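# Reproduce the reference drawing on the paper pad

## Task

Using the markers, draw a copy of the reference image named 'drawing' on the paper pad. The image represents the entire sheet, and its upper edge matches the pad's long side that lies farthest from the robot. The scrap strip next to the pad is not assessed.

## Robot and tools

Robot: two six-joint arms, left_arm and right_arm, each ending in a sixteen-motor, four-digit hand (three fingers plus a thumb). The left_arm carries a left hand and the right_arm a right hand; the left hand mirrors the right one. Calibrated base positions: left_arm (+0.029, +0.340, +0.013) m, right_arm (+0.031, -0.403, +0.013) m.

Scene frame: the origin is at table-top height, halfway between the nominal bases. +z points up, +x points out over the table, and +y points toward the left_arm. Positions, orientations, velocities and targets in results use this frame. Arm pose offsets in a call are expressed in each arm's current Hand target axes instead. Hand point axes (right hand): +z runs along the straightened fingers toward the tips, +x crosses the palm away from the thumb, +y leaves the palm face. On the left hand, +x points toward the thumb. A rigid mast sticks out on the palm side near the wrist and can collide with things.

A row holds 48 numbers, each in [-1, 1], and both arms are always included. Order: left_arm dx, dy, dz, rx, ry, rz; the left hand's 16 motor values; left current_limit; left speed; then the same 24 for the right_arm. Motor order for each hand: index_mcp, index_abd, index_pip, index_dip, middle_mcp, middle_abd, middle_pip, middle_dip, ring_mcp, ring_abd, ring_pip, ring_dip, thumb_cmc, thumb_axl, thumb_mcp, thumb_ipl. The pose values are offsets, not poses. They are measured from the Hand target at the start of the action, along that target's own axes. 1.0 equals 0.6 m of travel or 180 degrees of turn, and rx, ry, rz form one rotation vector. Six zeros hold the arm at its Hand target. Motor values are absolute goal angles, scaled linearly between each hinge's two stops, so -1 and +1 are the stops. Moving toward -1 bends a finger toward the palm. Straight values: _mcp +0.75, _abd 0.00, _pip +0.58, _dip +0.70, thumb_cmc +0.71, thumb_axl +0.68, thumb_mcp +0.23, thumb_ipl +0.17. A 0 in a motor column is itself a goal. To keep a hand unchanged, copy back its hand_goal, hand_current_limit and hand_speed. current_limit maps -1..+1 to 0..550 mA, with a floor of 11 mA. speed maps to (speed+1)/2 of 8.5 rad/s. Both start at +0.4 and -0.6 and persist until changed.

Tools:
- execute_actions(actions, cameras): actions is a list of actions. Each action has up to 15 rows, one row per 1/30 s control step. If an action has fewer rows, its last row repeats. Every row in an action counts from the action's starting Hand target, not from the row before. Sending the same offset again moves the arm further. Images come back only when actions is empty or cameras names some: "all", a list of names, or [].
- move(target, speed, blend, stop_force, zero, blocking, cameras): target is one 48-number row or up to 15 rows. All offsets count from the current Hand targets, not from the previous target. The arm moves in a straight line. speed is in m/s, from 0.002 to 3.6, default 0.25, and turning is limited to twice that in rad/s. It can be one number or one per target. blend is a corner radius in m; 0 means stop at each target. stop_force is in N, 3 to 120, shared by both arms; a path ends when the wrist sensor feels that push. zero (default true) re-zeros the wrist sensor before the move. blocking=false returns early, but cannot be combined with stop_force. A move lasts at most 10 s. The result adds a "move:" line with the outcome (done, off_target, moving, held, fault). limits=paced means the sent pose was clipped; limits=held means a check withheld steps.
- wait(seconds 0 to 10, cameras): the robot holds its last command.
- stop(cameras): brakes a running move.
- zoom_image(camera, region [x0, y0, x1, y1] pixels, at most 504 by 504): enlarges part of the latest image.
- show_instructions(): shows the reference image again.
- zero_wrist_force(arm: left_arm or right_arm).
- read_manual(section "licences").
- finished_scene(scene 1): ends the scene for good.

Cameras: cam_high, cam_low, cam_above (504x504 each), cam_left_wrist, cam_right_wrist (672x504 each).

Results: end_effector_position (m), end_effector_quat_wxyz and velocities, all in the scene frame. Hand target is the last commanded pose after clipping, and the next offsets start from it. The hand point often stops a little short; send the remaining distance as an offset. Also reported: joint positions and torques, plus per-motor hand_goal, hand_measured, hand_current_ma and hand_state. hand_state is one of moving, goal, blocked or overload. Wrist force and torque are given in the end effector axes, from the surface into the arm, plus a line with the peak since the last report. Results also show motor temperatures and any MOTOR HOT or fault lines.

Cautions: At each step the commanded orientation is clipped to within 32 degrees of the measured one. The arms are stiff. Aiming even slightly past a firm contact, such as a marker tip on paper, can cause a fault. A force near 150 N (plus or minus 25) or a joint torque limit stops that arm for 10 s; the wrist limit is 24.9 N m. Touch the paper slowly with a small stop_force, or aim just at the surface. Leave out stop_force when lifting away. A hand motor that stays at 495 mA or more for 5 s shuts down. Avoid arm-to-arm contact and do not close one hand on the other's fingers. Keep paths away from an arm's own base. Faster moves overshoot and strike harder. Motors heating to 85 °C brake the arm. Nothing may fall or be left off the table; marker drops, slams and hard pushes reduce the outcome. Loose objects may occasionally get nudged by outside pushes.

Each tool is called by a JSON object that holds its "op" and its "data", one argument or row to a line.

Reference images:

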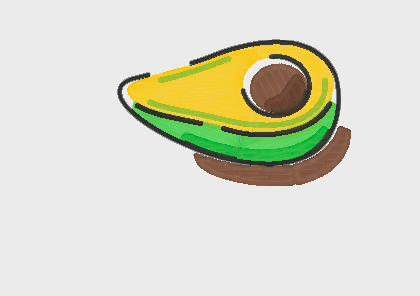

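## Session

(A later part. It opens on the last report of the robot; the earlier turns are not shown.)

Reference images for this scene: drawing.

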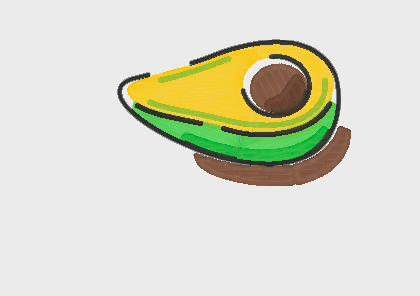

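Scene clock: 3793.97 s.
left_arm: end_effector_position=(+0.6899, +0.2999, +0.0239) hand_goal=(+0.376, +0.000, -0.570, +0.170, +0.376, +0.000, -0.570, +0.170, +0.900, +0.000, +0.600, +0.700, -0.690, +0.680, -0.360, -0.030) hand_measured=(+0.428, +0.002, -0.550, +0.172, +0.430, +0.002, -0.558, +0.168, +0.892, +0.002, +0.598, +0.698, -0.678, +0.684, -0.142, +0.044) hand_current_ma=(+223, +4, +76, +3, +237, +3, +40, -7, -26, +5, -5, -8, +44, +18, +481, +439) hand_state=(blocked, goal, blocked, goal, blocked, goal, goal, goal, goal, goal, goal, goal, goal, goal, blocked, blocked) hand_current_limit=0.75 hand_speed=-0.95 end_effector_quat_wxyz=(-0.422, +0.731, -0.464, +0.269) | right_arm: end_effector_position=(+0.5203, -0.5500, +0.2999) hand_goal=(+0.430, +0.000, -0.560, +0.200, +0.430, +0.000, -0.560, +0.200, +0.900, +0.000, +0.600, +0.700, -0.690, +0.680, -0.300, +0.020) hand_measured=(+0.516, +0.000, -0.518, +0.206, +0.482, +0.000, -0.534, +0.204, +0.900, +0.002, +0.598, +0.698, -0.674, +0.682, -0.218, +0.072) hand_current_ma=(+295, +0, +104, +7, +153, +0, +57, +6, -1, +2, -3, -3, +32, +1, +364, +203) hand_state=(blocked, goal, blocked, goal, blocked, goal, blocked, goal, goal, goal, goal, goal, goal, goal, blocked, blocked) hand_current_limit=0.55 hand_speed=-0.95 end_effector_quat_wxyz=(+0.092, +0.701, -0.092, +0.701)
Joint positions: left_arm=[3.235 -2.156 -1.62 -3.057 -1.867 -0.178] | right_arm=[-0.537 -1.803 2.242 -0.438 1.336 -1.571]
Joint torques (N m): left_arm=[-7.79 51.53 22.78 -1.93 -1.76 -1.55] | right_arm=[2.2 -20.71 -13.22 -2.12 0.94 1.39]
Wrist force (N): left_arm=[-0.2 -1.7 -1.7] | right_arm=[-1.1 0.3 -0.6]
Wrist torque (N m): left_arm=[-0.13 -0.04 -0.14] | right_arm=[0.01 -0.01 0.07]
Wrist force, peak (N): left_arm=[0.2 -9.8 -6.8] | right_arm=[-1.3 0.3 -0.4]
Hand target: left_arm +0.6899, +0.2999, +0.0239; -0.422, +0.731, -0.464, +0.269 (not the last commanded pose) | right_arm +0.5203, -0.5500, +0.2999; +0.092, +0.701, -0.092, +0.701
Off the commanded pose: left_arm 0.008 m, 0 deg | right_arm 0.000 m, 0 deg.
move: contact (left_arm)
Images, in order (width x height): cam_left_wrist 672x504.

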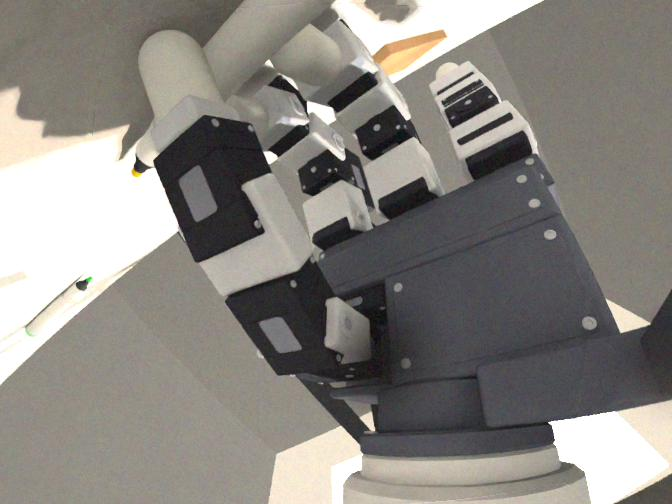

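{"op": "move", "data": {
  "target": [
    [0,0,0,0,0,0,0.41,0,-0.56,0.2,0.41,0,-0.56,0.2,0.9,0,0.6,0.7,-0.69,0.68,-0.32,0.0,0.6,-0.95,0,0,0,0,0,0,0.43,0,-0.56,0.2,0.43,0,-0.56,0.2,0.9,0,0.6,0.7,-0.69,0.68,-0.3,0.02,0.55,-0.95],
    [0,0,0,0,0,0,0.45,0,-0.56,0.2,0.45,0,-0.56,0.2,0.9,0,0.6,0.7,-0.69,0.68,-0.29,0.03,0.5,-0.95,0,0,0,0,0,0,0.43,0,-0.56,0.2,0.43,0,-0.56,0.2,0.9,0,0.6,0.7,-0.69,0.68,-0.3,0.02,0.55,-0.95],
    [0,0,0,0,0,0,0.5,0,-0.56,0.2,0.5,0,-0.56,0.2,0.9,0,0.6,0.7,-0.69,0.68,-0.25,0.05,0.4,-0.95,0,0,0,0,0,0,0.43,0,-0.56,0.2,0.43,0,-0.56,0.2,0.9,0,0.6,0.7,-0.69,0.68,-0.3,0.02,0.55,-0.95],
    [0,0,0,0,0,0,0.7,0,-0.55,0.21,0.7,0,-0.55,0.21,0.9,0,0.6,0.7,-0.69,0.68,-0.247,0.059,0.4,-0.93,0,0,0,0,0,0,0.43,0,-0.56,0.2,0.43,0,-0.56,0.2,0.9,0,0.6,0.7,-0.69,0.68,-0.3,0.02,0.55,-0.95],
    [0,0,0,0,0,0,0.959,0,-0.547,0.217,0.959,0,-0.547,0.217,0.9,0,0.576,0.696,-0.686,0.677,-0.247,0.059,0.4,-0.9,0,0,0,0,0,0,0.43,0,-0.56,0.2,0.43,0,-0.56,0.2,0.9,0,0.6,0.7,-0.69,0.68,-0.3,0.02,0.55,-0.95]
  ],
  "cameras": ["cam_left_wrist","cam_above"]
}}

Scene clock: 3810.73 s.
left_arm: end_effector_position=(+0.6899, +0.2999, +0.0239) hand_goal=(+0.960, +0.000, -0.546, +0.218, +0.960, +0.000, -0.546, +0.218, +0.900, +0.000, +0.576, +0.696, -0.686, +0.678, -0.246, +0.060) hand_measured=(+0.944, +0.002, -0.546, +0.216, +0.944, +0.002, -0.546, +0.216, +0.892, +0.002, +0.576, +0.698, -0.686, +0.680, -0.242, +0.062) hand_current_ma=(-61, +4, +1, -7, -63, +3, +0, -7, -26, +5, +0, +3, -1, +9, +18, +11) hand_state=(goal, goal, goal, goal, goal, goal, goal, goal, goal, goal, goal, goal, goal, goal, goal, goal) hand_current_limit=0.40 hand_speed=-0.90 end_effector_quat_wxyz=(-0.422, +0.731, -0.464, +0.269) | right_arm: end_effector_position=(+0.5203, -0.5500, +0.2999) hand_goal=(+0.430, +0.000, -0.560, +0.200, +0.430, +0.000, -0.560, +0.200, +0.900, +0.000, +0.600, +0.700, -0.690, +0.680, -0.300, +0.020) hand_measured=(+0.516, +0.000, -0.518, +0.206, +0.482, +0.000, -0.534, +0.204, +0.900, +0.002, +0.598, +0.698, -0.674, +0.682, -0.218, +0.072) hand_current_ma=(+295, +0, +104, +7, +153, +0, +57, +6, -1, +2, -3, -3, +32, +1, +364, +203) hand_state=(blocked, goal, blocked, goal, blocked, goal, blocked, goal, goal, goal, goal, goal, goal, goal, blocked, blocked) hand_current_limit=0.55 hand_speed=-0.95 end_effector_quat_wxyz=(+0.092, +0.701, -0.092, +0.701)
Joint positions: left_arm=[3.235 -2.156 -1.62 -3.057 -1.867 -0.178] | right_arm=[-0.537 -1.803 2.242 -0.438 1.336 -1.571]
Joint torques (N m): left_arm=[14.54 49.3 18.03 -0.75 1.9 -1.65] | right_arm=[2.34 -20.16 -13.38 -2.13 0.88 1.47]
Wrist force (N): left_arm=[-0.1 1.0 0.3] | right_arm=[-0.7 0.1 -0.3]
Wrist torque (N m): left_arm=[0.03 -0.05 -0.14] | right_arm=[-0.02 -0.08 0.10]
Wrist force, peak (N): left_arm=[-0.2 -1.7 -2.0] | right_arm=[-1.5 0.1 -0.4]
Hand target: left_arm +0.6899, +0.2999, +0.0239; -0.422, +0.731, -0.464, +0.269 | right_arm +0.5203, -0.5500, +0.2999; +0.092, +0.701, -0.092, +0.701
Off the commanded pose: left_arm 0.000 m, 0 deg | right_arm 0.000 m, 0 deg.
move: done
Images, in order (width x height): cam_above 504x504, cam_left_wrist 672x504.

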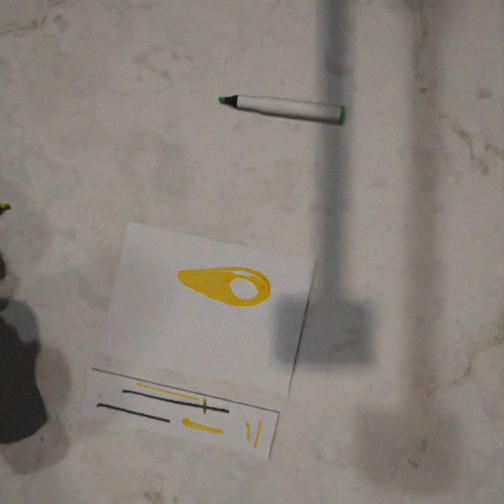

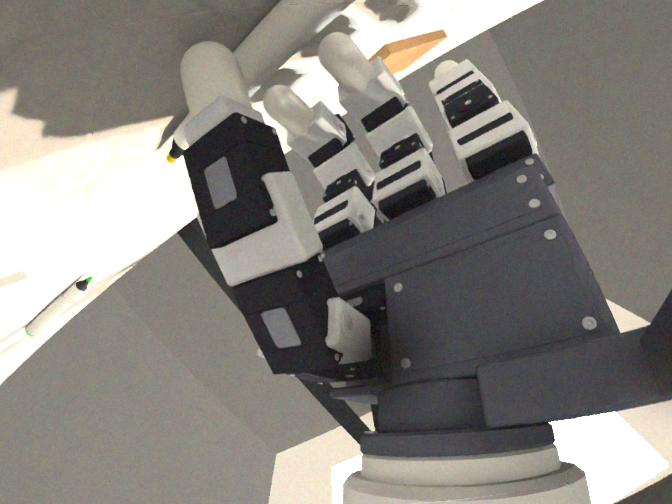

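{"op": "move", "data": {
  "target": [
    [0,-0.0722,-0.0416,0,0,0,0.959,0,-0.547,0.217,0.959,0,-0.547,0.217,0.9,0,0.576,0.696,-0.686,0.677,-0.247,0.059,0.4,-0.6,-0.0167,-0.0415,0.0113,-0.0131,-0.0131,0.0488,0.43,0,-0.56,0.2,0.43,0,-0.56,0.2,0.9,0,0.6,0.7,-0.69,0.68,-0.3,0.02,0.55,-0.95],
    [0,-0.3988,-0.2298,0,0,0,0.959,0,-0.547,0.217,0.959,0,-0.547,0.217,0.9,0,0.576,0.696,-0.686,0.677,-0.247,0.059,0.4,-0.6,-0.1667,-0.4150,0.1131,-0.1306,-0.1306,0.4875,0.43,0,-0.56,0.2,0.43,0,-0.56,0.2,0.9,0,0.6,0.7,-0.69,0.68,-0.3,0.02,0.55,-0.95]
  ],
  "speed": [0.06,0.25],
  "blend": 0.01,
  "cameras": ["cam_high","cam_left_wrist","cam_right_wrist"]
}}

Scene clock: 4021.97 s.
left_arm: end_effector_position=(+0.6898, +0.3002, +0.3001) hand_goal=(+0.960, +0.000, -0.546, +0.218, +0.960, +0.000, -0.546, +0.218, +0.900, +0.000, +0.576, +0.696, -0.686, +0.678, -0.246, +0.060) hand_measured=(+0.944, +0.002, -0.546, +0.216, +0.944, +0.002, -0.546, +0.216, +0.892, +0.002, +0.576, +0.698, -0.686, +0.680, -0.242, +0.062) hand_current_ma=(-59, +4, +1, -7, -62, +3, +0, -7, -26, +5, +0, +3, -1, +9, +17, +11) hand_state=(goal, goal, goal, goal, goal, goal, goal, goal, goal, goal, goal, goal, goal, goal, goal, goal) hand_current_limit=0.40 hand_speed=-0.60 end_effector_quat_wxyz=(-0.422, +0.731, -0.464, +0.269) | right_arm: end_effector_position=(+0.6502, -0.3270, +0.1999) hand_goal=(+0.430, +0.000, -0.560, +0.200, +0.430, +0.000, -0.560, +0.200, +0.900, +0.000, +0.600, +0.700, -0.690, +0.680, -0.300, +0.020) hand_measured=(+0.516, +0.000, -0.518, +0.206, +0.482, +0.000, -0.534, +0.206, +0.892, +0.002, +0.598, +0.698, -0.674, +0.682, -0.218, +0.072) hand_current_ma=(+295, +0, +104, +7, +153, +0, +57, +7, -14, +2, -3, -3, +31, +1, +364, +203) hand_state=(blocked, goal, blocked, goal, blocked, goal, blocked, goal, goal, goal, goal, goal, goal, goal, blocked, blocked) hand_current_limit=0.55 hand_speed=-0.95 end_effector_quat_wxyz=(+0.305, -0.527, +0.687, -0.397)
Joint positions: left_arm=[3.235 -1.952 -1.18 -3.7 -1.866 -0.178] | right_arm=[-0.125 -1.27 1.546 0.255 1.724 0.089]
Joint torques (N m): left_arm=[12.83 32.97 26.45 -2.01 -1.4 -1.47] | right_arm=[-5.56 -20.31 -25.64 2.35 -1.59 2.48]
Wrist force (N): left_arm=[0.0 0.8 0.3] | right_arm=[1.4 1.4 -1.5]
Wrist torque (N m): left_arm=[-0.02 -0.06 -0.19] | right_arm=[0.06 -0.06 0.02]
Wrist force, peak (N): left_arm=[-0.4 1.5 0.5] | right_arm=[1.4 1.4 -1.5]
Hand target: left_arm +0.6898, +0.3002, +0.3001; -0.422, +0.731, -0.464, +0.269 | right_arm +0.6502, -0.3270, +0.1999; +0.305, -0.527, +0.687, -0.397
Off the commanded pose: left_arm 0.000 m, 0 deg | right_arm 0.000 m, 0 deg.
move: done
Images, in order (width x height): cam_high 504x504, cam_left_wrist 672x504, cam_right_wrist 672x504.

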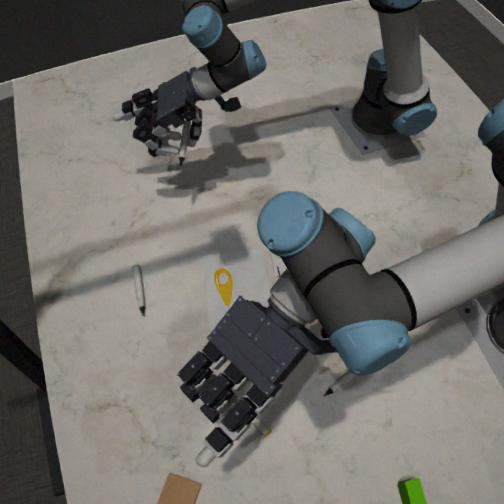

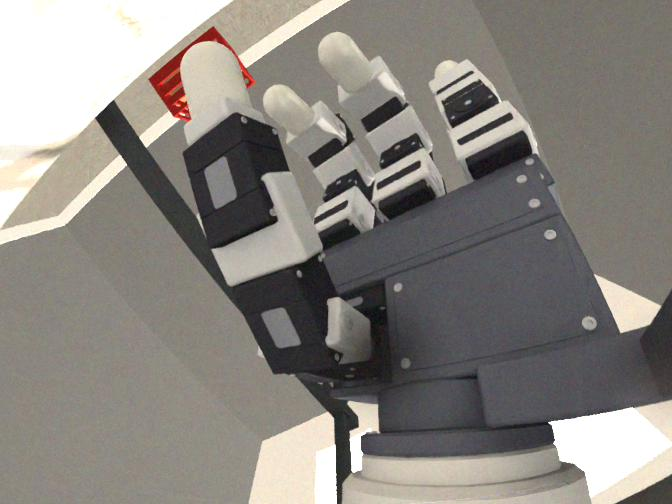

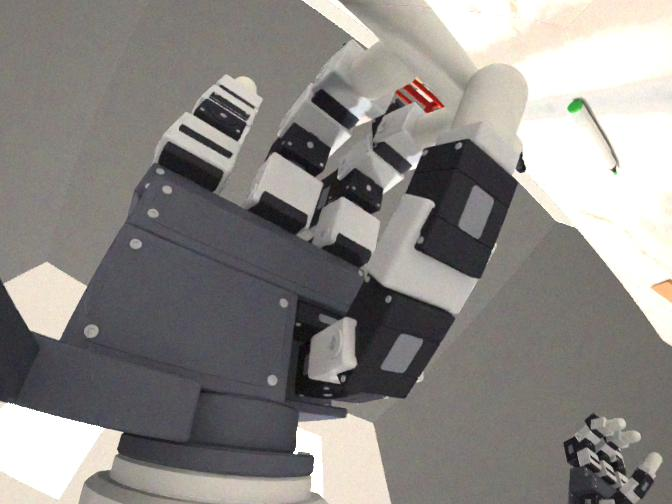

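{"op": "move", "data": {
  "target": [-0.2276,0.2219,-0.3863,0,-0.4383,-0.2528,0.959,0,-0.547,0.217,0.959,0,-0.547,0.217,0.9,0,0.576,0.696,-0.686,0.677,-0.247,0.059,0.4,-0.6,0,0.2165,0.125,0,0,0,0.43,0,-0.56,0.2,0.43,0,-0.56,0.2,0.9,0,0.6,0.7,-0.69,0.68,-0.3,0.02,0.55,-0.95],
  "speed": 0.2,
  "cameras": ["cam_high","cam_left_wrist","cam_right_wrist"]
}}

Scene clock: 4045.17 s.
left_arm: end_effector_position=(+0.4960, +0.3071, +0.3003) hand_goal=(+0.960, +0.000, -0.546, +0.218, +0.960, +0.000, -0.546, +0.218, +0.900, +0.000, +0.576, +0.696, -0.686, +0.678, -0.246, +0.060) hand_measured=(+0.946, +0.002, -0.546, +0.216, +0.944, +0.002, -0.546, +0.216, +0.892, +0.002, +0.576, +0.698, -0.686, +0.680, -0.242, +0.062) hand_current_ma=(-55, +4, +1, -7, -59, +3, +0, -7, -26, +5, +0, +3, -1, +7, +16, +11) hand_state=(goal, goal, goal, goal, goal, goal, goal, goal, goal, goal, goal, goal, goal, goal, goal, goal) hand_current_limit=0.40 hand_speed=-0.60 end_effector_quat_wxyz=(-0.499, +0.865, -0.052, +0.030) | right_arm: end_effector_position=(+0.6502, -0.3270, +0.0954) hand_goal=(+0.430, +0.000, -0.560, +0.200, +0.430, +0.000, -0.560, +0.200, +0.900, +0.000, +0.600, +0.700, -0.690, +0.680, -0.300, +0.020) hand_measured=(+0.516, +0.000, -0.518, +0.206, +0.482, +0.000, -0.534, +0.206, +0.892, +0.002, +0.598, +0.698, -0.674, +0.682, -0.218, +0.072) hand_current_ma=(+295, +0, +104, +7, +153, +0, +57, +7, -14, +2, -3, -3, +31, +1, +364, +203) hand_state=(blocked, goal, blocked, goal, blocked, goal, blocked, goal, goal, goal, goal, goal, goal, goal, blocked, blocked) hand_current_limit=0.55 hand_speed=-0.95 end_effector_quat_wxyz=(+0.305, -0.527, +0.687, -0.397)
Joint positions: left_arm=[3.021 -1.957 -1.39 -4.505 -2.617 -1.569] | right_arm=[-0.125 -1.174 1.701 0.003 1.724 0.089]
Joint torques (N m): left_arm=[16.31 46.47 23.51 -0.01 0.58 2.58] | right_arm=[5.17 -22.53 -9.65 -2.28 0.99 1.86]
Wrist force (N): left_arm=[-0.1 0.8 -0.3] | right_arm=[1.1 1.7 -0.9]
Wrist torque (N m): left_arm=[0.00 -0.09 -0.27] | right_arm=[0.05 -0.02 0.02]
Wrist force, peak (N): left_arm=[-1.6 1.5 -0.2] | right_arm=[1.5 1.5 -1.5]
Hand target: left_arm +0.4960, +0.3071, +0.3003; -0.499, +0.865, -0.052, +0.030 (not the last commanded pose) | right_arm +0.6502, -0.3270, +0.0954; +0.305, -0.527, +0.687, -0.397 (not the last commanded pose)
Off the commanded pose: left_arm 0.106 m, 33 deg | right_arm 0.046 m, 0 deg.
move: held (left_arm; a check stopped the path), off_target (right_arm; braked when a check withheld steps of left_arm); limits=held
pose unreachable (left arm): on one or more control steps of this call, first in action 0 (counted from 0), this arm could not follow its commanded pose, so it was not sent that pose on those steps. It may still have moved: this result reports where it is.
cause: moving toward the commanded pose would bring two parts of the arm too close to each other (joints 4 (wrist 1) to 6 (wrist 3) lie between them).
Images, in order (width x height): cam_high 504x504, cam_left_wrist 672x504, cam_right_wrist 672x504.

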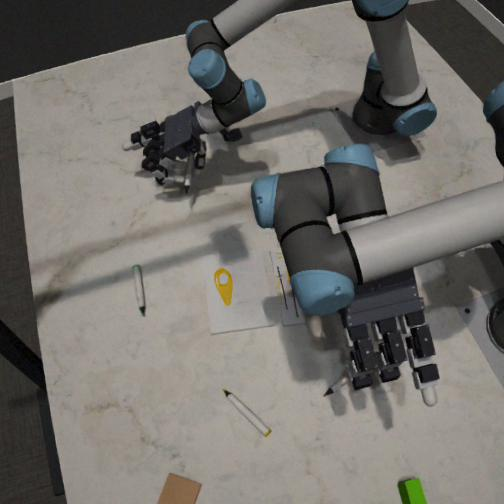

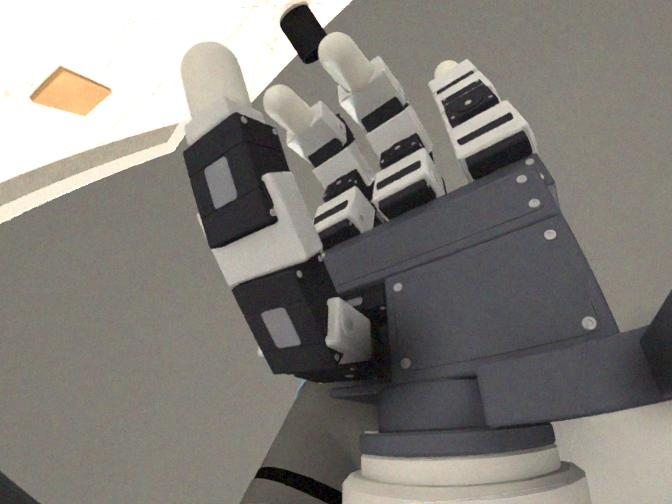

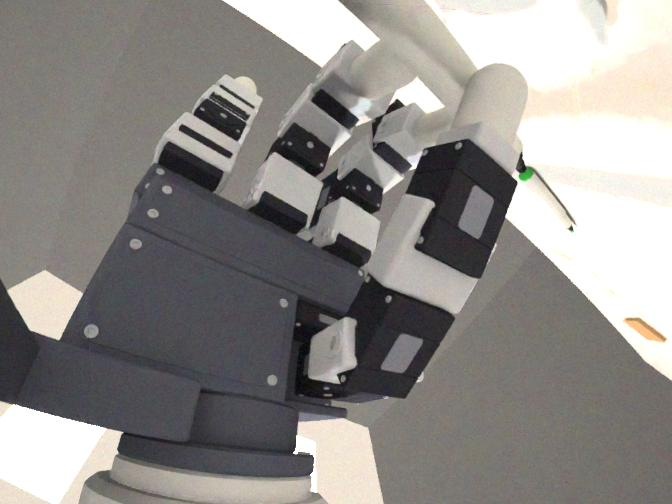

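{"op": "move", "data": {
  "target": [
    [0.1073,-0.0006,0.001,0,0.3036,0.1753,0.959,0,-0.547,0.217,0.959,0,-0.547,0.217,0.9,0,0.576,0.696,-0.686,0.677,-0.247,0.059,0.4,-0.6,0,0.0655,0.0378,0,0,0,0.43,0,-0.56,0.2,0.43,0,-0.56,0.2,0.9,0,0.6,0.7,-0.69,0.68,-0.3,0.02,0.55,-0.95],
    [0.004,-0.0112,0.0193,0,0.5441,0.3142,0.959,0,-0.547,0.217,0.959,0,-0.547,0.217,0.9,0,0.576,0.696,-0.686,0.677,-0.247,0.059,0.4,-0.6,0,0.0655,0.0378,0,0,0,0.43,0,-0.56,0.2,0.43,0,-0.56,0.2,0.9,0,0.6,0.7,-0.69,0.68,-0.3,0.02,0.55,-0.95],
    [-0.1967,-0.0074,0.0128,0,0.7077,0.4086,0.959,0,-0.547,0.217,0.959,0,-0.547,0.217,0.9,0,0.576,0.696,-0.686,0.677,-0.247,0.059,0.4,-0.6,0,0.0655,0.0378,0,0,0,0.43,0,-0.56,0.2,0.43,0,-0.56,0.2,0.9,0,0.6,0.7,-0.69,0.68,-0.3,0.02,0.55,-0.95]
  ],
  "speed": 0.25,
  "blend": 0.03,
  "cameras": ["cam_high","cam_left_wrist"]
}}

Scene clock: 4140.20 s.
left_arm: end_effector_position=(+0.3799, +0.3301, +0.3002) hand_goal=(+0.960, +0.000, -0.546, +0.218, +0.960, +0.000, -0.546, +0.218, +0.900, +0.000, +0.576, +0.696, -0.686, +0.678, -0.246, +0.060) hand_measured=(+0.946, +0.002, -0.546, +0.216, +0.944, +0.002, -0.546, +0.216, +0.892, +0.002, +0.576, +0.698, -0.686, +0.680, -0.242, +0.062) hand_current_ma=(-55, +4, +1, -7, -59, +3, +0, -7, -26, +5, +0, +3, -1, +7, +16, +11) hand_state=(goal, goal, goal, goal, goal, goal, goal, goal, goal, goal, goal, goal, goal, goal, goal, goal) hand_current_limit=0.40 hand_speed=-0.60 end_effector_quat_wxyz=(+0.113, -0.195, +0.844, -0.488) | right_arm: end_effector_position=(+0.6502, -0.3270, +0.0501) hand_goal=(+0.430, +0.000, -0.560, +0.200, +0.430, +0.000, -0.560, +0.200, +0.900, +0.000, +0.600, +0.700, -0.690, +0.680, -0.300, +0.020) hand_measured=(+0.516, +0.000, -0.518, +0.206, +0.482, +0.000, -0.534, +0.206, +0.892, +0.002, +0.598, +0.698, -0.674, +0.682, -0.218, +0.072) hand_current_ma=(+295, +0, +104, +7, +153, +0, +57, +7, -14, +2, -3, -3, +31, +1, +364, +203) hand_state=(blocked, goal, blocked, goal, blocked, goal, blocked, goal, goal, goal, goal, goal, goal, goal, blocked, blocked) hand_current_limit=0.55 hand_speed=-0.95 end_effector_quat_wxyz=(+0.305, -0.527, +0.687, -0.397)
Joint positions: left_arm=[3.988 -1.649 -1.929 -4.863 -0.643 2.264] | right_arm=[-0.125 -1.115 1.748 -0.103 1.724 0.089]
Joint torques (N m): left_arm=[15.47 12.66 8.4 -4.98 -1.21 2.44] | right_arm=[5.9 -23.62 -9.12 -2.21 1.14 1.39]
Wrist force (N): left_arm=[0.5 1.1 0.4] | right_arm=[1.5 1.4 -0.9]
Wrist torque (N m): left_arm=[0.03 -0.14 -0.17] | right_arm=[0.00 -0.08 0.06]
Wrist force, peak (N): left_arm=[0.5 1.5 0.2] | right_arm=[1.6 1.9 -1.4]
Hand target: left_arm +0.3798, +0.3301, +0.3002; +0.113, -0.195, +0.844, -0.488 | right_arm +0.6502, -0.3270, +0.0501; +0.305, -0.527, +0.687, -0.397
Off the commanded pose: left_arm 0.000 m, 0 deg | right_arm 0.000 m, 0 deg.
move: done
Images, in order (width x height): cam_high 504x504, cam_left_wrist 672x504.

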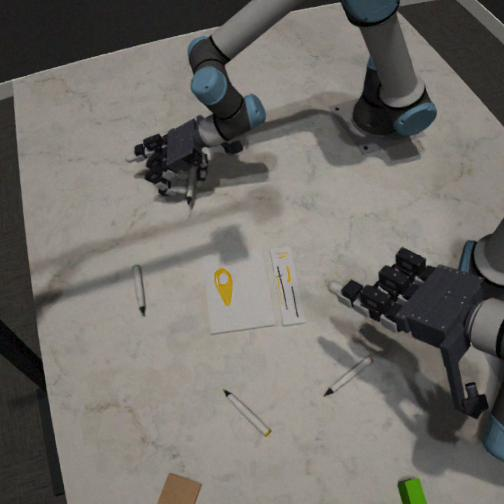

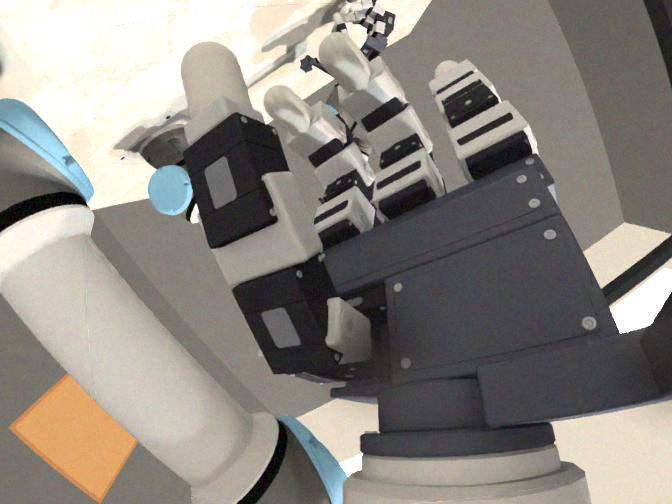

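{"op": "zoom_image", "data": {
  "camera": "cam_high",
  "region": [120, 240, 400, 450]
}}

Scaled by 1.800 from the camera's 504x504 image, which has a finer 720x720 frame.

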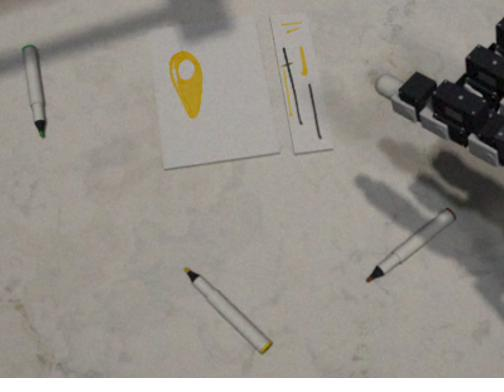

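{"op": "move", "data": {
  "target": [-0.1127,0.176,0.1953,0,0.02406,0.01389,0.959,0,-0.547,0.217,0.959,0,-0.547,0.217,0.9,0,0.576,0.696,-0.686,0.677,-0.247,0.059,0.4,-0.6,0,0.0476,0.0275,0,0,0,0.43,0,-0.56,0.2,0.43,0,-0.56,0.2,0.9,0,0.6,0.7,-0.69,0.68,-0.3,0.02,0.55,-0.95],
  "speed": 0.06,
  "stop_force": 3.5,
  "cameras": ["cam_high","cam_left_wrist","cam_right_wrist"]
}}

Scene clock: 4216.00 s.
left_arm: end_effector_position=(+0.4620, +0.3158, +0.1502) hand_goal=(+0.960, +0.000, -0.546, +0.218, +0.960, +0.000, -0.546, +0.218, +0.900, +0.000, +0.576, +0.696, -0.686, +0.678, -0.246, +0.060) hand_measured=(+0.946, +0.002, -0.546, +0.216, +0.944, +0.002, -0.546, +0.216, +0.892, +0.002, +0.576, +0.698, -0.686, +0.680, -0.242, +0.062) hand_current_ma=(-55, +4, +1, -7, -59, +3, +0, -7, -26, +5, +0, +3, -1, +7, +16, +11) hand_state=(goal, goal, goal, goal, goal, goal, goal, goal, goal, goal, goal, goal, goal, goal, goal, goal) hand_current_limit=0.40 hand_speed=-0.60 end_effector_quat_wxyz=(+0.091, -0.158, +0.851, -0.492) | right_arm: end_effector_position=(+0.6502, -0.3270, +0.0210) hand_goal=(+0.430, +0.000, -0.560, +0.200, +0.430, +0.000, -0.560, +0.200, +0.900, +0.000, +0.600, +0.700, -0.690, +0.680, -0.300, +0.020) hand_measured=(+0.516, +0.000, -0.536, +0.200, +0.482, +0.000, -0.532, +0.206, +0.892, +0.002, +0.598, +0.698, -0.676, +0.682, -0.216, +0.072) hand_current_ma=(+295, +0, +50, +0, +153, +0, +62, +10, -14, +2, -3, -3, +23, +1, +377, +203) hand_state=(blocked, goal, blocked, goal, blocked, goal, blocked, goal, goal, goal, goal, goal, goal, goal, blocked, blocked) hand_current_limit=0.55 hand_speed=-0.95 end_effector_quat_wxyz=(+0.305, -0.527, +0.687, -0.397)
Joint positions: left_arm=[3.781 -2.039 -1.822 -4.432 -0.584 2.083] | right_arm=[-0.125 -1.071 1.772 -0.17 1.724 0.089]
Joint torques (N m): left_arm=[-12.26 28.01 19.02 -0.35 3.9 -2.51] | right_arm=[5.69 -48.02 -21.63 2.23 1.16 0.44]
Wrist force (N): left_arm=[0.2 0.9 0.5] | right_arm=[1.2 -0.4 -1.2]
Wrist torque (N m): left_arm=[-0.01 -0.12 -0.13] | right_arm=[-0.10 -0.09 0.04]
Wrist force, peak (N): left_arm=[0.5 1.4 0.5] | right_arm=[1.3 -5.4 -4.9]
Hand target: left_arm +0.4620, +0.3158, +0.1502; +0.091, -0.158, +0.851, -0.492 | right_arm +0.6502, -0.3270, +0.0210; +0.305, -0.527, +0.687, -0.397 (not the last commanded pose)
Off the commanded pose: left_arm 0.000 m, 0 deg | right_arm 0.004 m, 0 deg.
move: contact (right_arm)
Images, in order (width x height): cam_high 504x504, cam_left_wrist 672x504, cam_right_wrist 672x504.

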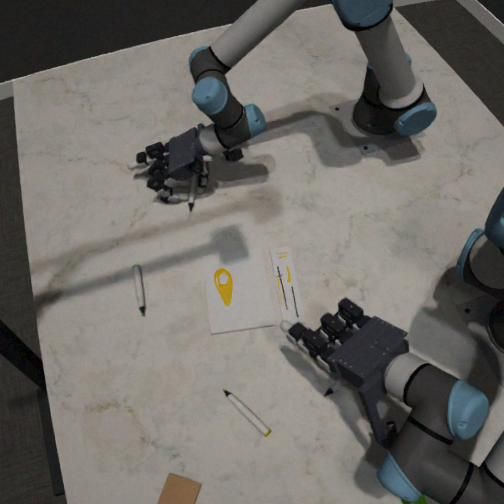

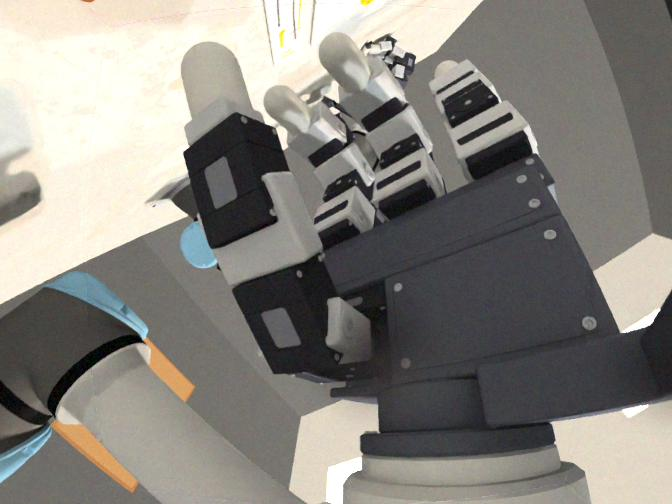

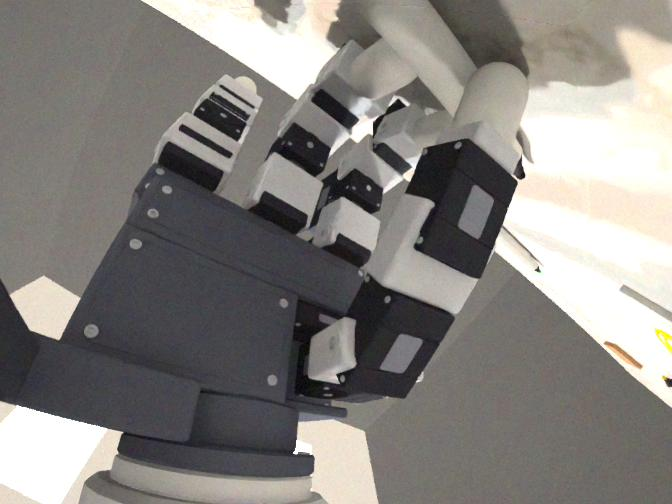

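{"op": "move", "data": {
  "target": [
    [0,0.1299,0.075,0,0,0,0.959,0,-0.547,0.217,0.959,0,-0.547,0.217,0.9,0,0.576,0.696,-0.686,0.677,-0.247,0.059,0.4,-0.6,0,0,0,0,0,0,0.5,0,-0.56,0.2,0.5,0,-0.56,0.2,0.9,0,0.6,0.7,-0.69,0.68,-0.26,0.05,0.45,-0.95],
    [0,0.1299,0.075,0,0,0,0.959,0,-0.547,0.217,0.959,0,-0.547,0.217,0.9,0,0.576,0.696,-0.686,0.677,-0.247,0.059,0.4,-0.6,0,0,0,0,0,0,0.56,0,-0.56,0.2,0.56,0,-0.56,0.2,0.9,0,0.6,0.7,-0.69,0.68,-0.247,0.059,0.4,-0.95],
    [0,0.1299,0.075,0,0,0,0.959,0,-0.547,0.217,0.959,0,-0.547,0.217,0.9,0,0.576,0.696,-0.686,0.677,-0.247,0.059,0.4,-0.6,0,0,0,0,0,0,0.7,0,-0.55,0.21,0.7,0,-0.55,0.21,0.9,0,0.6,0.7,-0.69,0.68,-0.247,0.059,0.4,-0.93],
    [0,0.1299,0.075,0,0,0,0.959,0,-0.547,0.217,0.959,0,-0.547,0.217,0.9,0,0.576,0.696,-0.686,0.677,-0.247,0.059,0.4,-0.6,0,0,0,0,0,0,0.959,0,-0.547,0.217,0.959,0,-0.547,0.217,0.9,0,0.576,0.696,-0.686,0.677,-0.247,0.059,0.4,-0.9]
  ],
  "speed": 0.1,
  "cameras": ["cam_left_wrist","cam_right_wrist"]
}}

Scene clock: 4248.00 s.
left_arm: end_effector_position=(+0.4620, +0.3157, +0.0602) hand_goal=(+0.960, +0.000, -0.546, +0.218, +0.960, +0.000, -0.546, +0.218, +0.900, +0.000, +0.576, +0.696, -0.686, +0.678, -0.246, +0.060) hand_measured=(+0.946, +0.002, -0.546, +0.216, +0.944, +0.002, -0.546, +0.216, +0.892, +0.002, +0.576, +0.698, -0.686, +0.680, -0.242, +0.062) hand_current_ma=(-55, +4, +1, -7, -58, +3, +0, -7, -26, +5, +0, +3, -1, +7, +16, +11) hand_state=(goal, goal, goal, goal, goal, goal, goal, goal, goal, goal, goal, goal, goal, goal, goal, goal) hand_current_limit=0.40 hand_speed=-0.60 end_effector_quat_wxyz=(+0.091, -0.158, +0.851, -0.492) | right_arm: end_effector_position=(+0.6502, -0.3270, +0.0210) hand_goal=(+0.960, +0.000, -0.546, +0.218, +0.960, +0.000, -0.546, +0.218, +0.900, +0.000, +0.576, +0.696, -0.686, +0.678, -0.246, +0.060) hand_measured=(+0.942, +0.000, -0.548, +0.216, +0.942, +0.000, -0.548, +0.216, +0.892, +0.002, +0.576, +0.698, -0.688, +0.680, -0.242, +0.062) hand_current_ma=(-40, +0, -1, -2, -36, +0, -2, -2, -14, +2, +0, +1, -2, +3, +6, +5) hand_state=(goal, goal, goal, goal, goal, goal, goal, goal, goal, goal, goal, goal, goal, goal, goal, goal) hand_current_limit=0.40 hand_speed=-0.90 end_effector_quat_wxyz=(+0.305, -0.527, +0.687, -0.397)
Joint positions: left_arm=[3.781 -2.2 -1.865 -4.228 -0.584 2.083] | right_arm=[-0.125 -1.071 1.772 -0.17 1.724 0.089]
Joint torques (N m): left_arm=[-11.69 30.72 15.63 -0.24 3.82 -2.51] | right_arm=[5.89 -44.86 -17.61 -1.86 1.14 -0.59]
Wrist force (N): left_arm=[0.2 0.8 0.5] | right_arm=[1.1 1.2 -0.5]
Wrist torque (N m): left_arm=[-0.01 -0.12 -0.14] | right_arm=[-0.08 -0.04 -0.01]
Wrist force, peak (N): left_arm=[0.3 1.7 1.0] | right_arm=[1.6 1.7 -1.2]
Hand target: left_arm +0.4620, +0.3157, +0.0602; +0.091, -0.158, +0.851, -0.492 | right_arm +0.6502, -0.3270, +0.0210; +0.305, -0.527, +0.687, -0.397
Off the commanded pose: left_arm 0.000 m, 0 deg | right_arm 0.000 m, 0 deg.
move: done
Images, in order (width x height): cam_left_wrist 672x504, cam_right_wrist 672x504.

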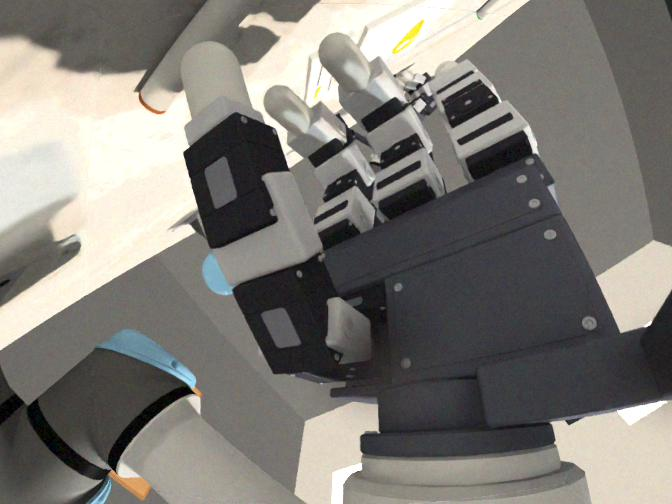

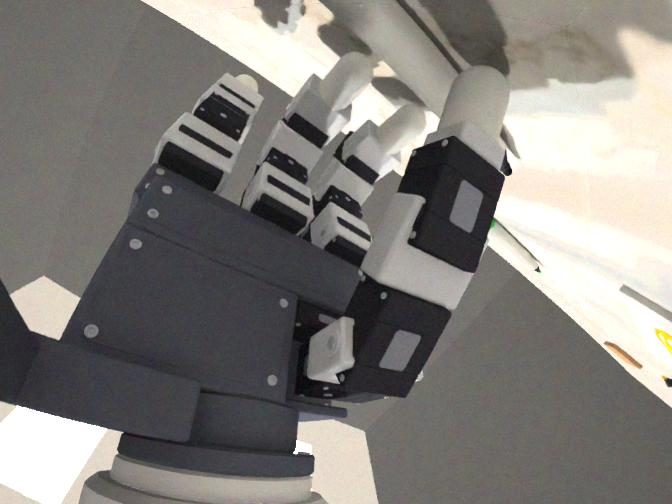

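{"op": "move", "data": {
  "target": [
    [0,0.0567,0.0328,0,0,0,0.959,0,-0.547,0.217,0.959,0,-0.547,0.217,0.9,0,0.576,0.696,-0.686,0.677,-0.247,0.059,0.4,-0.6,0,-0.0866,-0.05,0,0,0,0.959,0,-0.547,0.217,0.959,0,-0.547,0.217,0.9,0,0.576,0.696,-0.686,0.677,-0.247,0.059,0.4,-0.9],
    [0,0.0567,0.0328,0,0,0,0.60,0,-0.56,0.2,0.60,0,-0.56,0.2,0.9,0,0.6,0.7,-0.69,0.68,-0.26,0.05,0.4,-0.93,0,-0.0866,-0.05,0,0,0,0.959,0,-0.547,0.217,0.959,0,-0.547,0.217,0.9,0,0.576,0.696,-0.686,0.677,-0.247,0.059,0.4,-0.9],
    [0,0.0567,0.0328,0,0,0,0.47,0,-0.56,0.2,0.47,0,-0.56,0.2,0.9,0,0.6,0.7,-0.69,0.68,-0.29,0.03,0.5,-0.95,0,-0.0866,-0.05,0,0,0,0.959,0,-0.547,0.217,0.959,0,-0.547,0.217,0.9,0,0.576,0.696,-0.686,0.677,-0.247,0.059,0.4,-0.9],
    [0,0.0567,0.0328,0,0,0,0.41,0,-0.56,0.2,0.41,0,-0.56,0.2,0.9,0,0.6,0.7,-0.69,0.68,-0.32,0.0,0.6,-0.95,0,-0.0866,-0.05,0,0,0,0.959,0,-0.547,0.217,0.959,0,-0.547,0.217,0.9,0,0.576,0.696,-0.686,0.677,-0.247,0.059,0.4,-0.9]
  ],
  "speed": 0.05,
  "cameras": ["cam_high","cam_left_wrist","cam_right_wrist"]
}}

Scene clock: 4283.13 s.
left_arm: end_effector_position=(+0.4620, +0.3157, +0.0209) hand_goal=(+0.410, +0.000, -0.560, +0.200, +0.410, +0.000, -0.560, +0.200, +0.900, +0.000, +0.600, +0.700, -0.690, +0.680, -0.320, +0.000) hand_measured=(+0.520, +0.002, -0.550, +0.198, +0.520, +0.002, -0.544, +0.202, +0.892, +0.002, +0.594, +0.698, -0.684, +0.684, -0.218, +0.058) hand_current_ma=(+440, +4, +36, -7, +440, +3, +53, +3, -26, +5, -22, -8, +17, +15, +440, +331) hand_state=(blocked, goal, goal, goal, blocked, goal, goal, goal, goal, goal, goal, goal, goal, goal, blocked, blocked) hand_current_limit=0.60 hand_speed=-0.95 end_effector_quat_wxyz=(+0.091, -0.158, +0.851, -0.492) | right_arm: end_effector_position=(+0.6502, -0.3270, +0.0810) hand_goal=(+0.960, +0.000, -0.546, +0.218, +0.960, +0.000, -0.546, +0.218, +0.900, +0.000, +0.576, +0.696, -0.686, +0.678, -0.246, +0.060) hand_measured=(+0.942, +0.000, -0.548, +0.216, +0.942, +0.000, -0.548, +0.216, +0.892, +0.002, +0.576, +0.698, -0.688, +0.680, -0.242, +0.062) hand_current_ma=(-39, +0, -1, -2, -35, +0, -2, -2, -15, +2, +0, +1, -2, +3, +6, +4) hand_state=(goal, goal, goal, goal, goal, goal, goal, goal, goal, goal, goal, goal, goal, goal, goal, goal) hand_current_limit=0.40 hand_speed=-0.90 end_effector_quat_wxyz=(+0.305, -0.527, +0.687, -0.397)
Joint positions: left_arm=[3.781 -2.279 -1.867 -4.146 -0.584 2.083] | right_arm=[-0.125 -1.156 1.717 -0.031 1.724 0.089]
Joint torques (N m): left_arm=[-11.29 32.45 13.99 -0.58 1.79 -2.24] | right_arm=[-4.64 -47.04 -23.95 2.36 -1.3 0.67]
Wrist force (N): left_arm=[0.0 -8.5 -1.9] | right_arm=[1.4 1.2 -0.8]
Wrist torque (N m): left_arm=[-0.30 -0.09 -0.14] | right_arm=[-0.04 -0.06 0.03]
Wrist force, peak (N): left_arm=[0.0 -8.5 -1.9] | right_arm=[1.7 1.8 -0.8]
Hand target: left_arm +0.4620, +0.3157, +0.0209; +0.091, -0.158, +0.851, -0.492 | right_arm +0.6502, -0.3270, +0.0810; +0.305, -0.527, +0.687, -0.397
Off the commanded pose: left_arm 0.000 m, 0 deg | right_arm 0.000 m, 0 deg.
move: done
Images, in order (width x height): cam_high 504x504, cam_left_wrist 672x504, cam_right_wrist 672x504.

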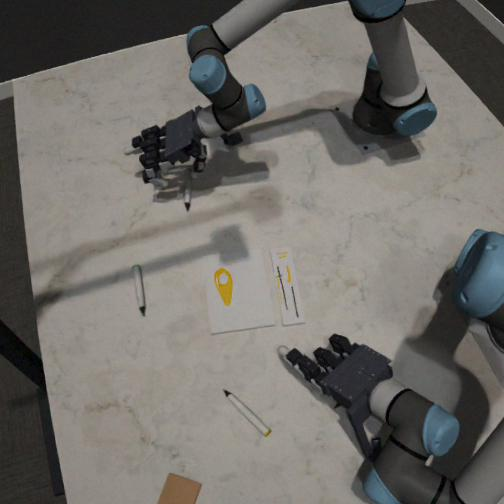

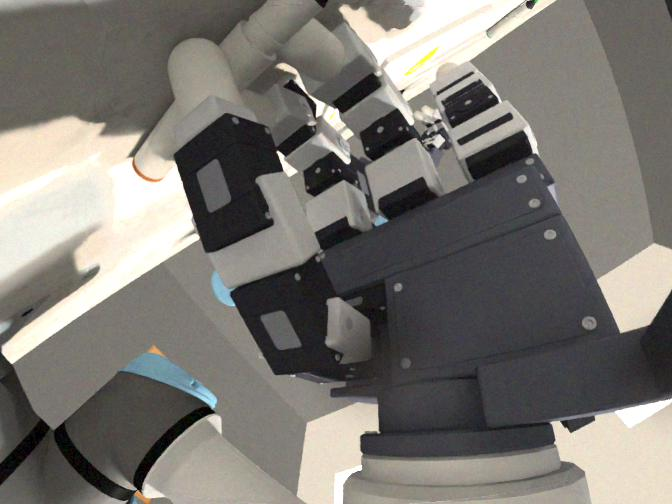

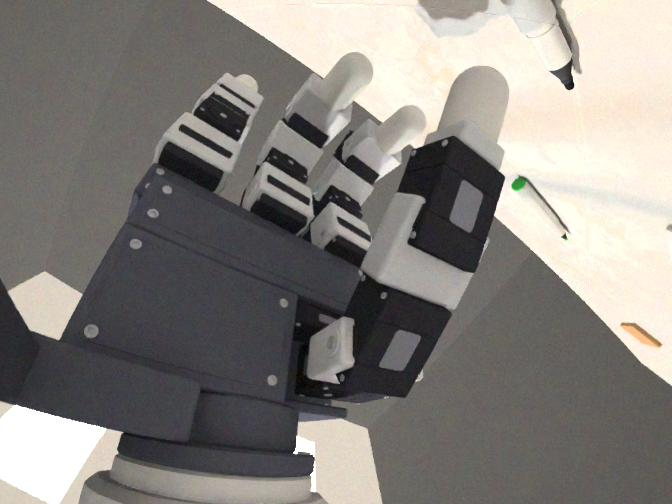

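{"op": "move", "data": {
  "target": [
    [0,-0.1732,-0.1,0,0,0,0.41,0,-0.56,0.2,0.41,0,-0.56,0.2,0.9,0,0.6,0.7,-0.69,0.68,-0.32,0.0,0.6,-0.95,0,-0.0866,-0.05,0,0,0,0.959,0,-0.547,0.217,0.959,0,-0.547,0.217,0.9,0,0.576,0.696,-0.686,0.677,-0.247,0.059,0.4,-0.9],
    [0.083,-0.2533,0.0388,0,-0.3801,-0.2194,0.41,0,-0.56,0.2,0.41,0,-0.56,0.2,0.9,0,0.6,0.7,-0.69,0.68,-0.32,0.0,0.6,-0.95,-0.4757,-0.2577,0.0495,0,-0.0457,-0.0264,0.959,0,-0.547,0.217,0.959,0,-0.547,0.217,0.9,0,0.576,0.696,-0.686,0.677,-0.247,0.059,0.4,-0.9]
  ],
  "speed": [0.1,0.22],
  "blend": 0.02,
  "cameras": ["cam_high","cam_left_wrist","cam_right_wrist"]
}}

Scene clock: 4333.97 s.
left_arm: end_effector_position=(+0.4500, +0.2082, +0.1410) hand_goal=(+0.410, +0.000, -0.560, +0.200, +0.410, +0.000, -0.560, +0.200, +0.900, +0.000, +0.600, +0.700, -0.690, +0.680, -0.320, +0.000) hand_measured=(+0.476, +0.002, -0.538, +0.204, +0.478, +0.002, -0.538, +0.204, +0.892, +0.002, +0.594, +0.698, -0.682, +0.686, -0.190, +0.058) hand_current_ma=(+295, +4, +80, +13, +303, +3, +80, +12, -26, +5, -22, -8, +26, +20, +440, +331) hand_state=(blocked, goal, blocked, goal, blocked, goal, blocked, goal, goal, goal, goal, goal, goal, goal, blocked, blocked) hand_current_limit=0.60 hand_speed=-0.95 end_effector_quat_wxyz=(-0.383, +0.664, -0.556, +0.322) | right_arm: end_effector_position=(+0.8234, -0.0779, +0.2001) hand_goal=(+0.960, +0.000, -0.546, +0.218, +0.960, +0.000, -0.546, +0.218, +0.900, +0.000, +0.576, +0.696, -0.686, +0.678, -0.246, +0.060) hand_measured=(+0.942, +0.000, -0.548, +0.216, +0.942, +0.000, -0.548, +0.216, +0.892, +0.002, +0.576, +0.698, -0.688, +0.680, -0.242, +0.062) hand_current_ma=(-38, +0, -1, -2, -35, +0, -2, -2, -15, +2, +0, +1, -2, +3, +6, +4) hand_state=(goal, goal, goal, goal, goal, goal, goal, goal, goal, goal, goal, goal, goal, goal, goal, goal) hand_current_limit=0.40 hand_speed=-0.90 end_effector_quat_wxyz=(+0.336, -0.582, +0.641, -0.370)
Joint positions: left_arm=[3.128 -1.496 -2.133 -3.186 -1.732 -0.095] | right_arm=[0.235 -0.532 0.321 0.766 1.89 0.192]
Joint torques (N m): left_arm=[-12.38 8.04 25 -1.83 -2.62 -2.5] | right_arm=[7.5 -47.1 -26.7 2.64 1.72 1.97]
Wrist force (N): left_arm=[-0.1 1.0 0.2] | right_arm=[1.2 1.9 -0.9]
Wrist torque (N m): left_arm=[0.07 -0.03 -0.16] | right_arm=[0.05 -0.08 0.01]
Wrist force, peak (N): left_arm=[0.3 -8.7 -1.8] | right_arm=[1.7 1.9 -1.4]
Hand target: left_arm +0.4500, +0.2082, +0.1410; -0.383, +0.664, -0.556, +0.322 | right_arm +0.8235, -0.0779, +0.2001; +0.336, -0.582, +0.641, -0.370
Off the commanded pose: left_arm 0.000 m, 0 deg | right_arm 0.000 m, 0 deg.
move: done
Images, in order (width x height): cam_high 504x504, cam_left_wrist 672x504, cam_right_wrist 672x504.

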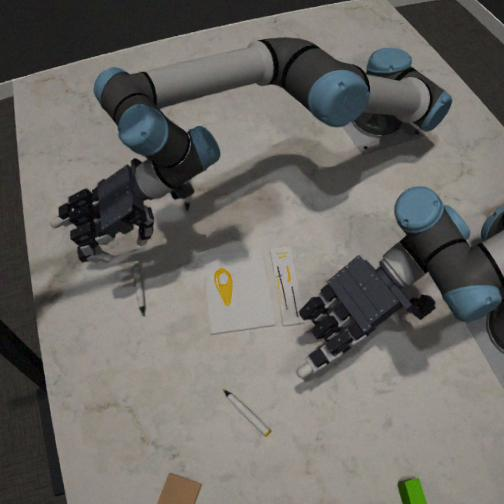

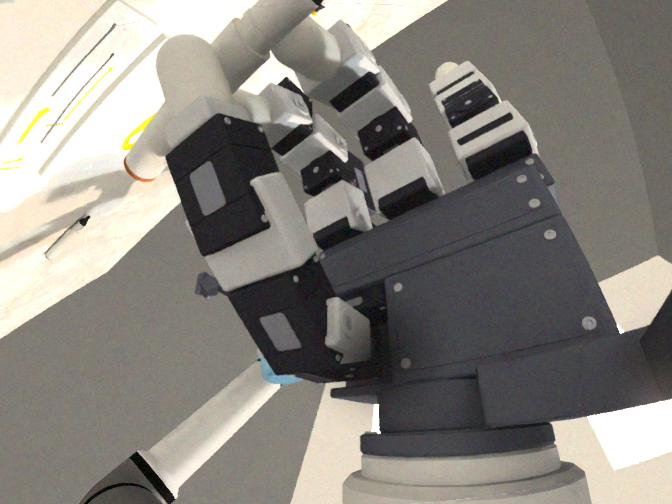

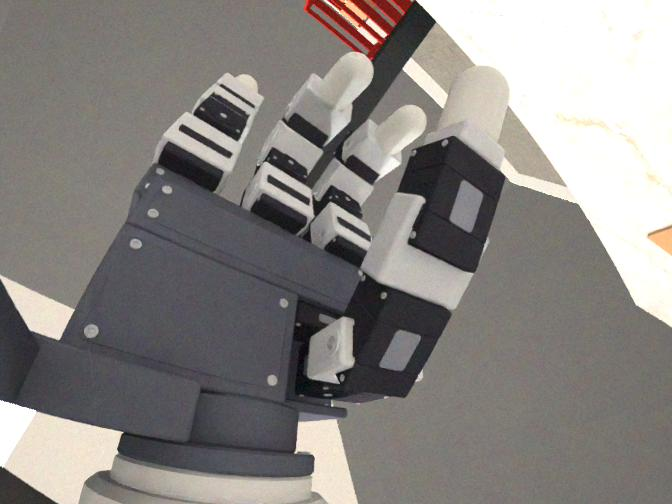

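{"op": "move", "data": {
  "target": [0,0.1371,0.0792,0,0,0,0.41,0,-0.56,0.2,0.41,0,-0.56,0.2,0.9,0,0.6,0.7,-0.69,0.68,-0.32,0.0,0.6,-0.95,0,0.2021,0.1167,0,0,0,0.959,0,-0.547,0.217,0.959,0,-0.547,0.217,0.9,0,0.576,0.696,-0.686,0.677,-0.247,0.059,0.4,-0.9],
  "speed": 0.12,
  "cameras": ["cam_high","cam_right_wrist"]
}}

Scene clock: 4342.43 s.
left_arm: end_effector_position=(+0.4500, +0.2081, +0.0461) hand_goal=(+0.410, +0.000, -0.560, +0.200, +0.410, +0.000, -0.560, +0.200, +0.900, +0.000, +0.600, +0.700, -0.690, +0.680, -0.320, +0.000) hand_measured=(+0.476, +0.002, -0.538, +0.204, +0.478, +0.002, -0.538, +0.204, +0.892, +0.002, +0.594, +0.698, -0.682, +0.686, -0.190, +0.058) hand_current_ma=(+295, +4, +80, +13, +303, +3, +80, +12, -26, +5, -22, -8, +26, +20, +440, +331) hand_state=(blocked, goal, blocked, goal, blocked, goal, blocked, goal, goal, goal, goal, goal, goal, goal, blocked, blocked) hand_current_limit=0.60 hand_speed=-0.95 end_effector_quat_wxyz=(-0.383, +0.664, -0.556, +0.322) | right_arm: end_effector_position=(+0.8235, -0.0779, +0.0602) hand_goal=(+0.960, +0.000, -0.546, +0.218, +0.960, +0.000, -0.546, +0.218, +0.900, +0.000, +0.576, +0.696, -0.686, +0.678, -0.246, +0.060) hand_measured=(+0.942, +0.000, -0.548, +0.216, +0.944, +0.000, -0.548, +0.216, +0.890, +0.002, +0.576, +0.698, -0.688, +0.680, -0.242, +0.062) hand_current_ma=(-36, +0, -1, -2, -34, +0, -2, -2, -15, +2, +0, +1, -2, +3, +6, +4) hand_state=(goal, goal, goal, goal, goal, goal, goal, goal, goal, goal, goal, goal, goal, goal, goal, goal) hand_current_limit=0.40 hand_speed=-0.90 end_effector_quat_wxyz=(+0.336, -0.582, +0.641, -0.370)
Joint positions: left_arm=[3.128 -1.661 -2.269 -2.885 -1.732 -0.095] | right_arm=[0.235 -0.548 0.711 0.392 1.89 0.192]
Joint torques (N m): left_arm=[-12.29 13.12 7.6 2.75 -2.6 -2.51] | right_arm=[-5.93 -45.28 -12.12 -2.15 -1.33 -1.31]
Wrist force (N): left_arm=[-0.1 0.8 0.4] | right_arm=[1.2 1.4 -1.3]
Wrist torque (N m): left_arm=[0.04 -0.03 -0.12] | right_arm=[0.01 -0.05 0.01]
Wrist force, peak (N): left_arm=[0.0 1.7 0.4] | right_arm=[1.7 1.9 -1.3]
Hand target: left_arm +0.4500, +0.2081, +0.0460; -0.383, +0.664, -0.556, +0.322 | right_arm +0.8235, -0.0779, +0.0601; +0.336, -0.582, +0.641, -0.370
Off the commanded pose: left_arm 0.000 m, 0 deg | right_arm 0.000 m, 0 deg.
move: done
Images, in order (width x height): cam_high 504x504, cam_right_wrist 672x504.

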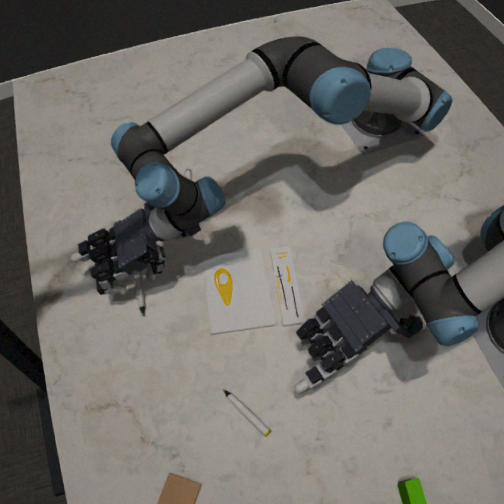

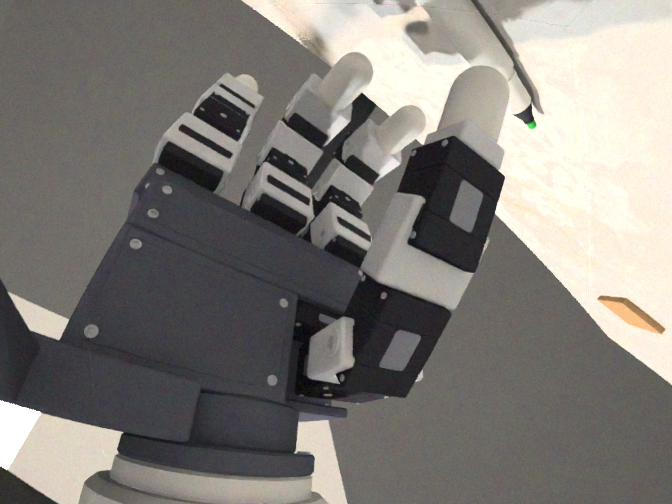

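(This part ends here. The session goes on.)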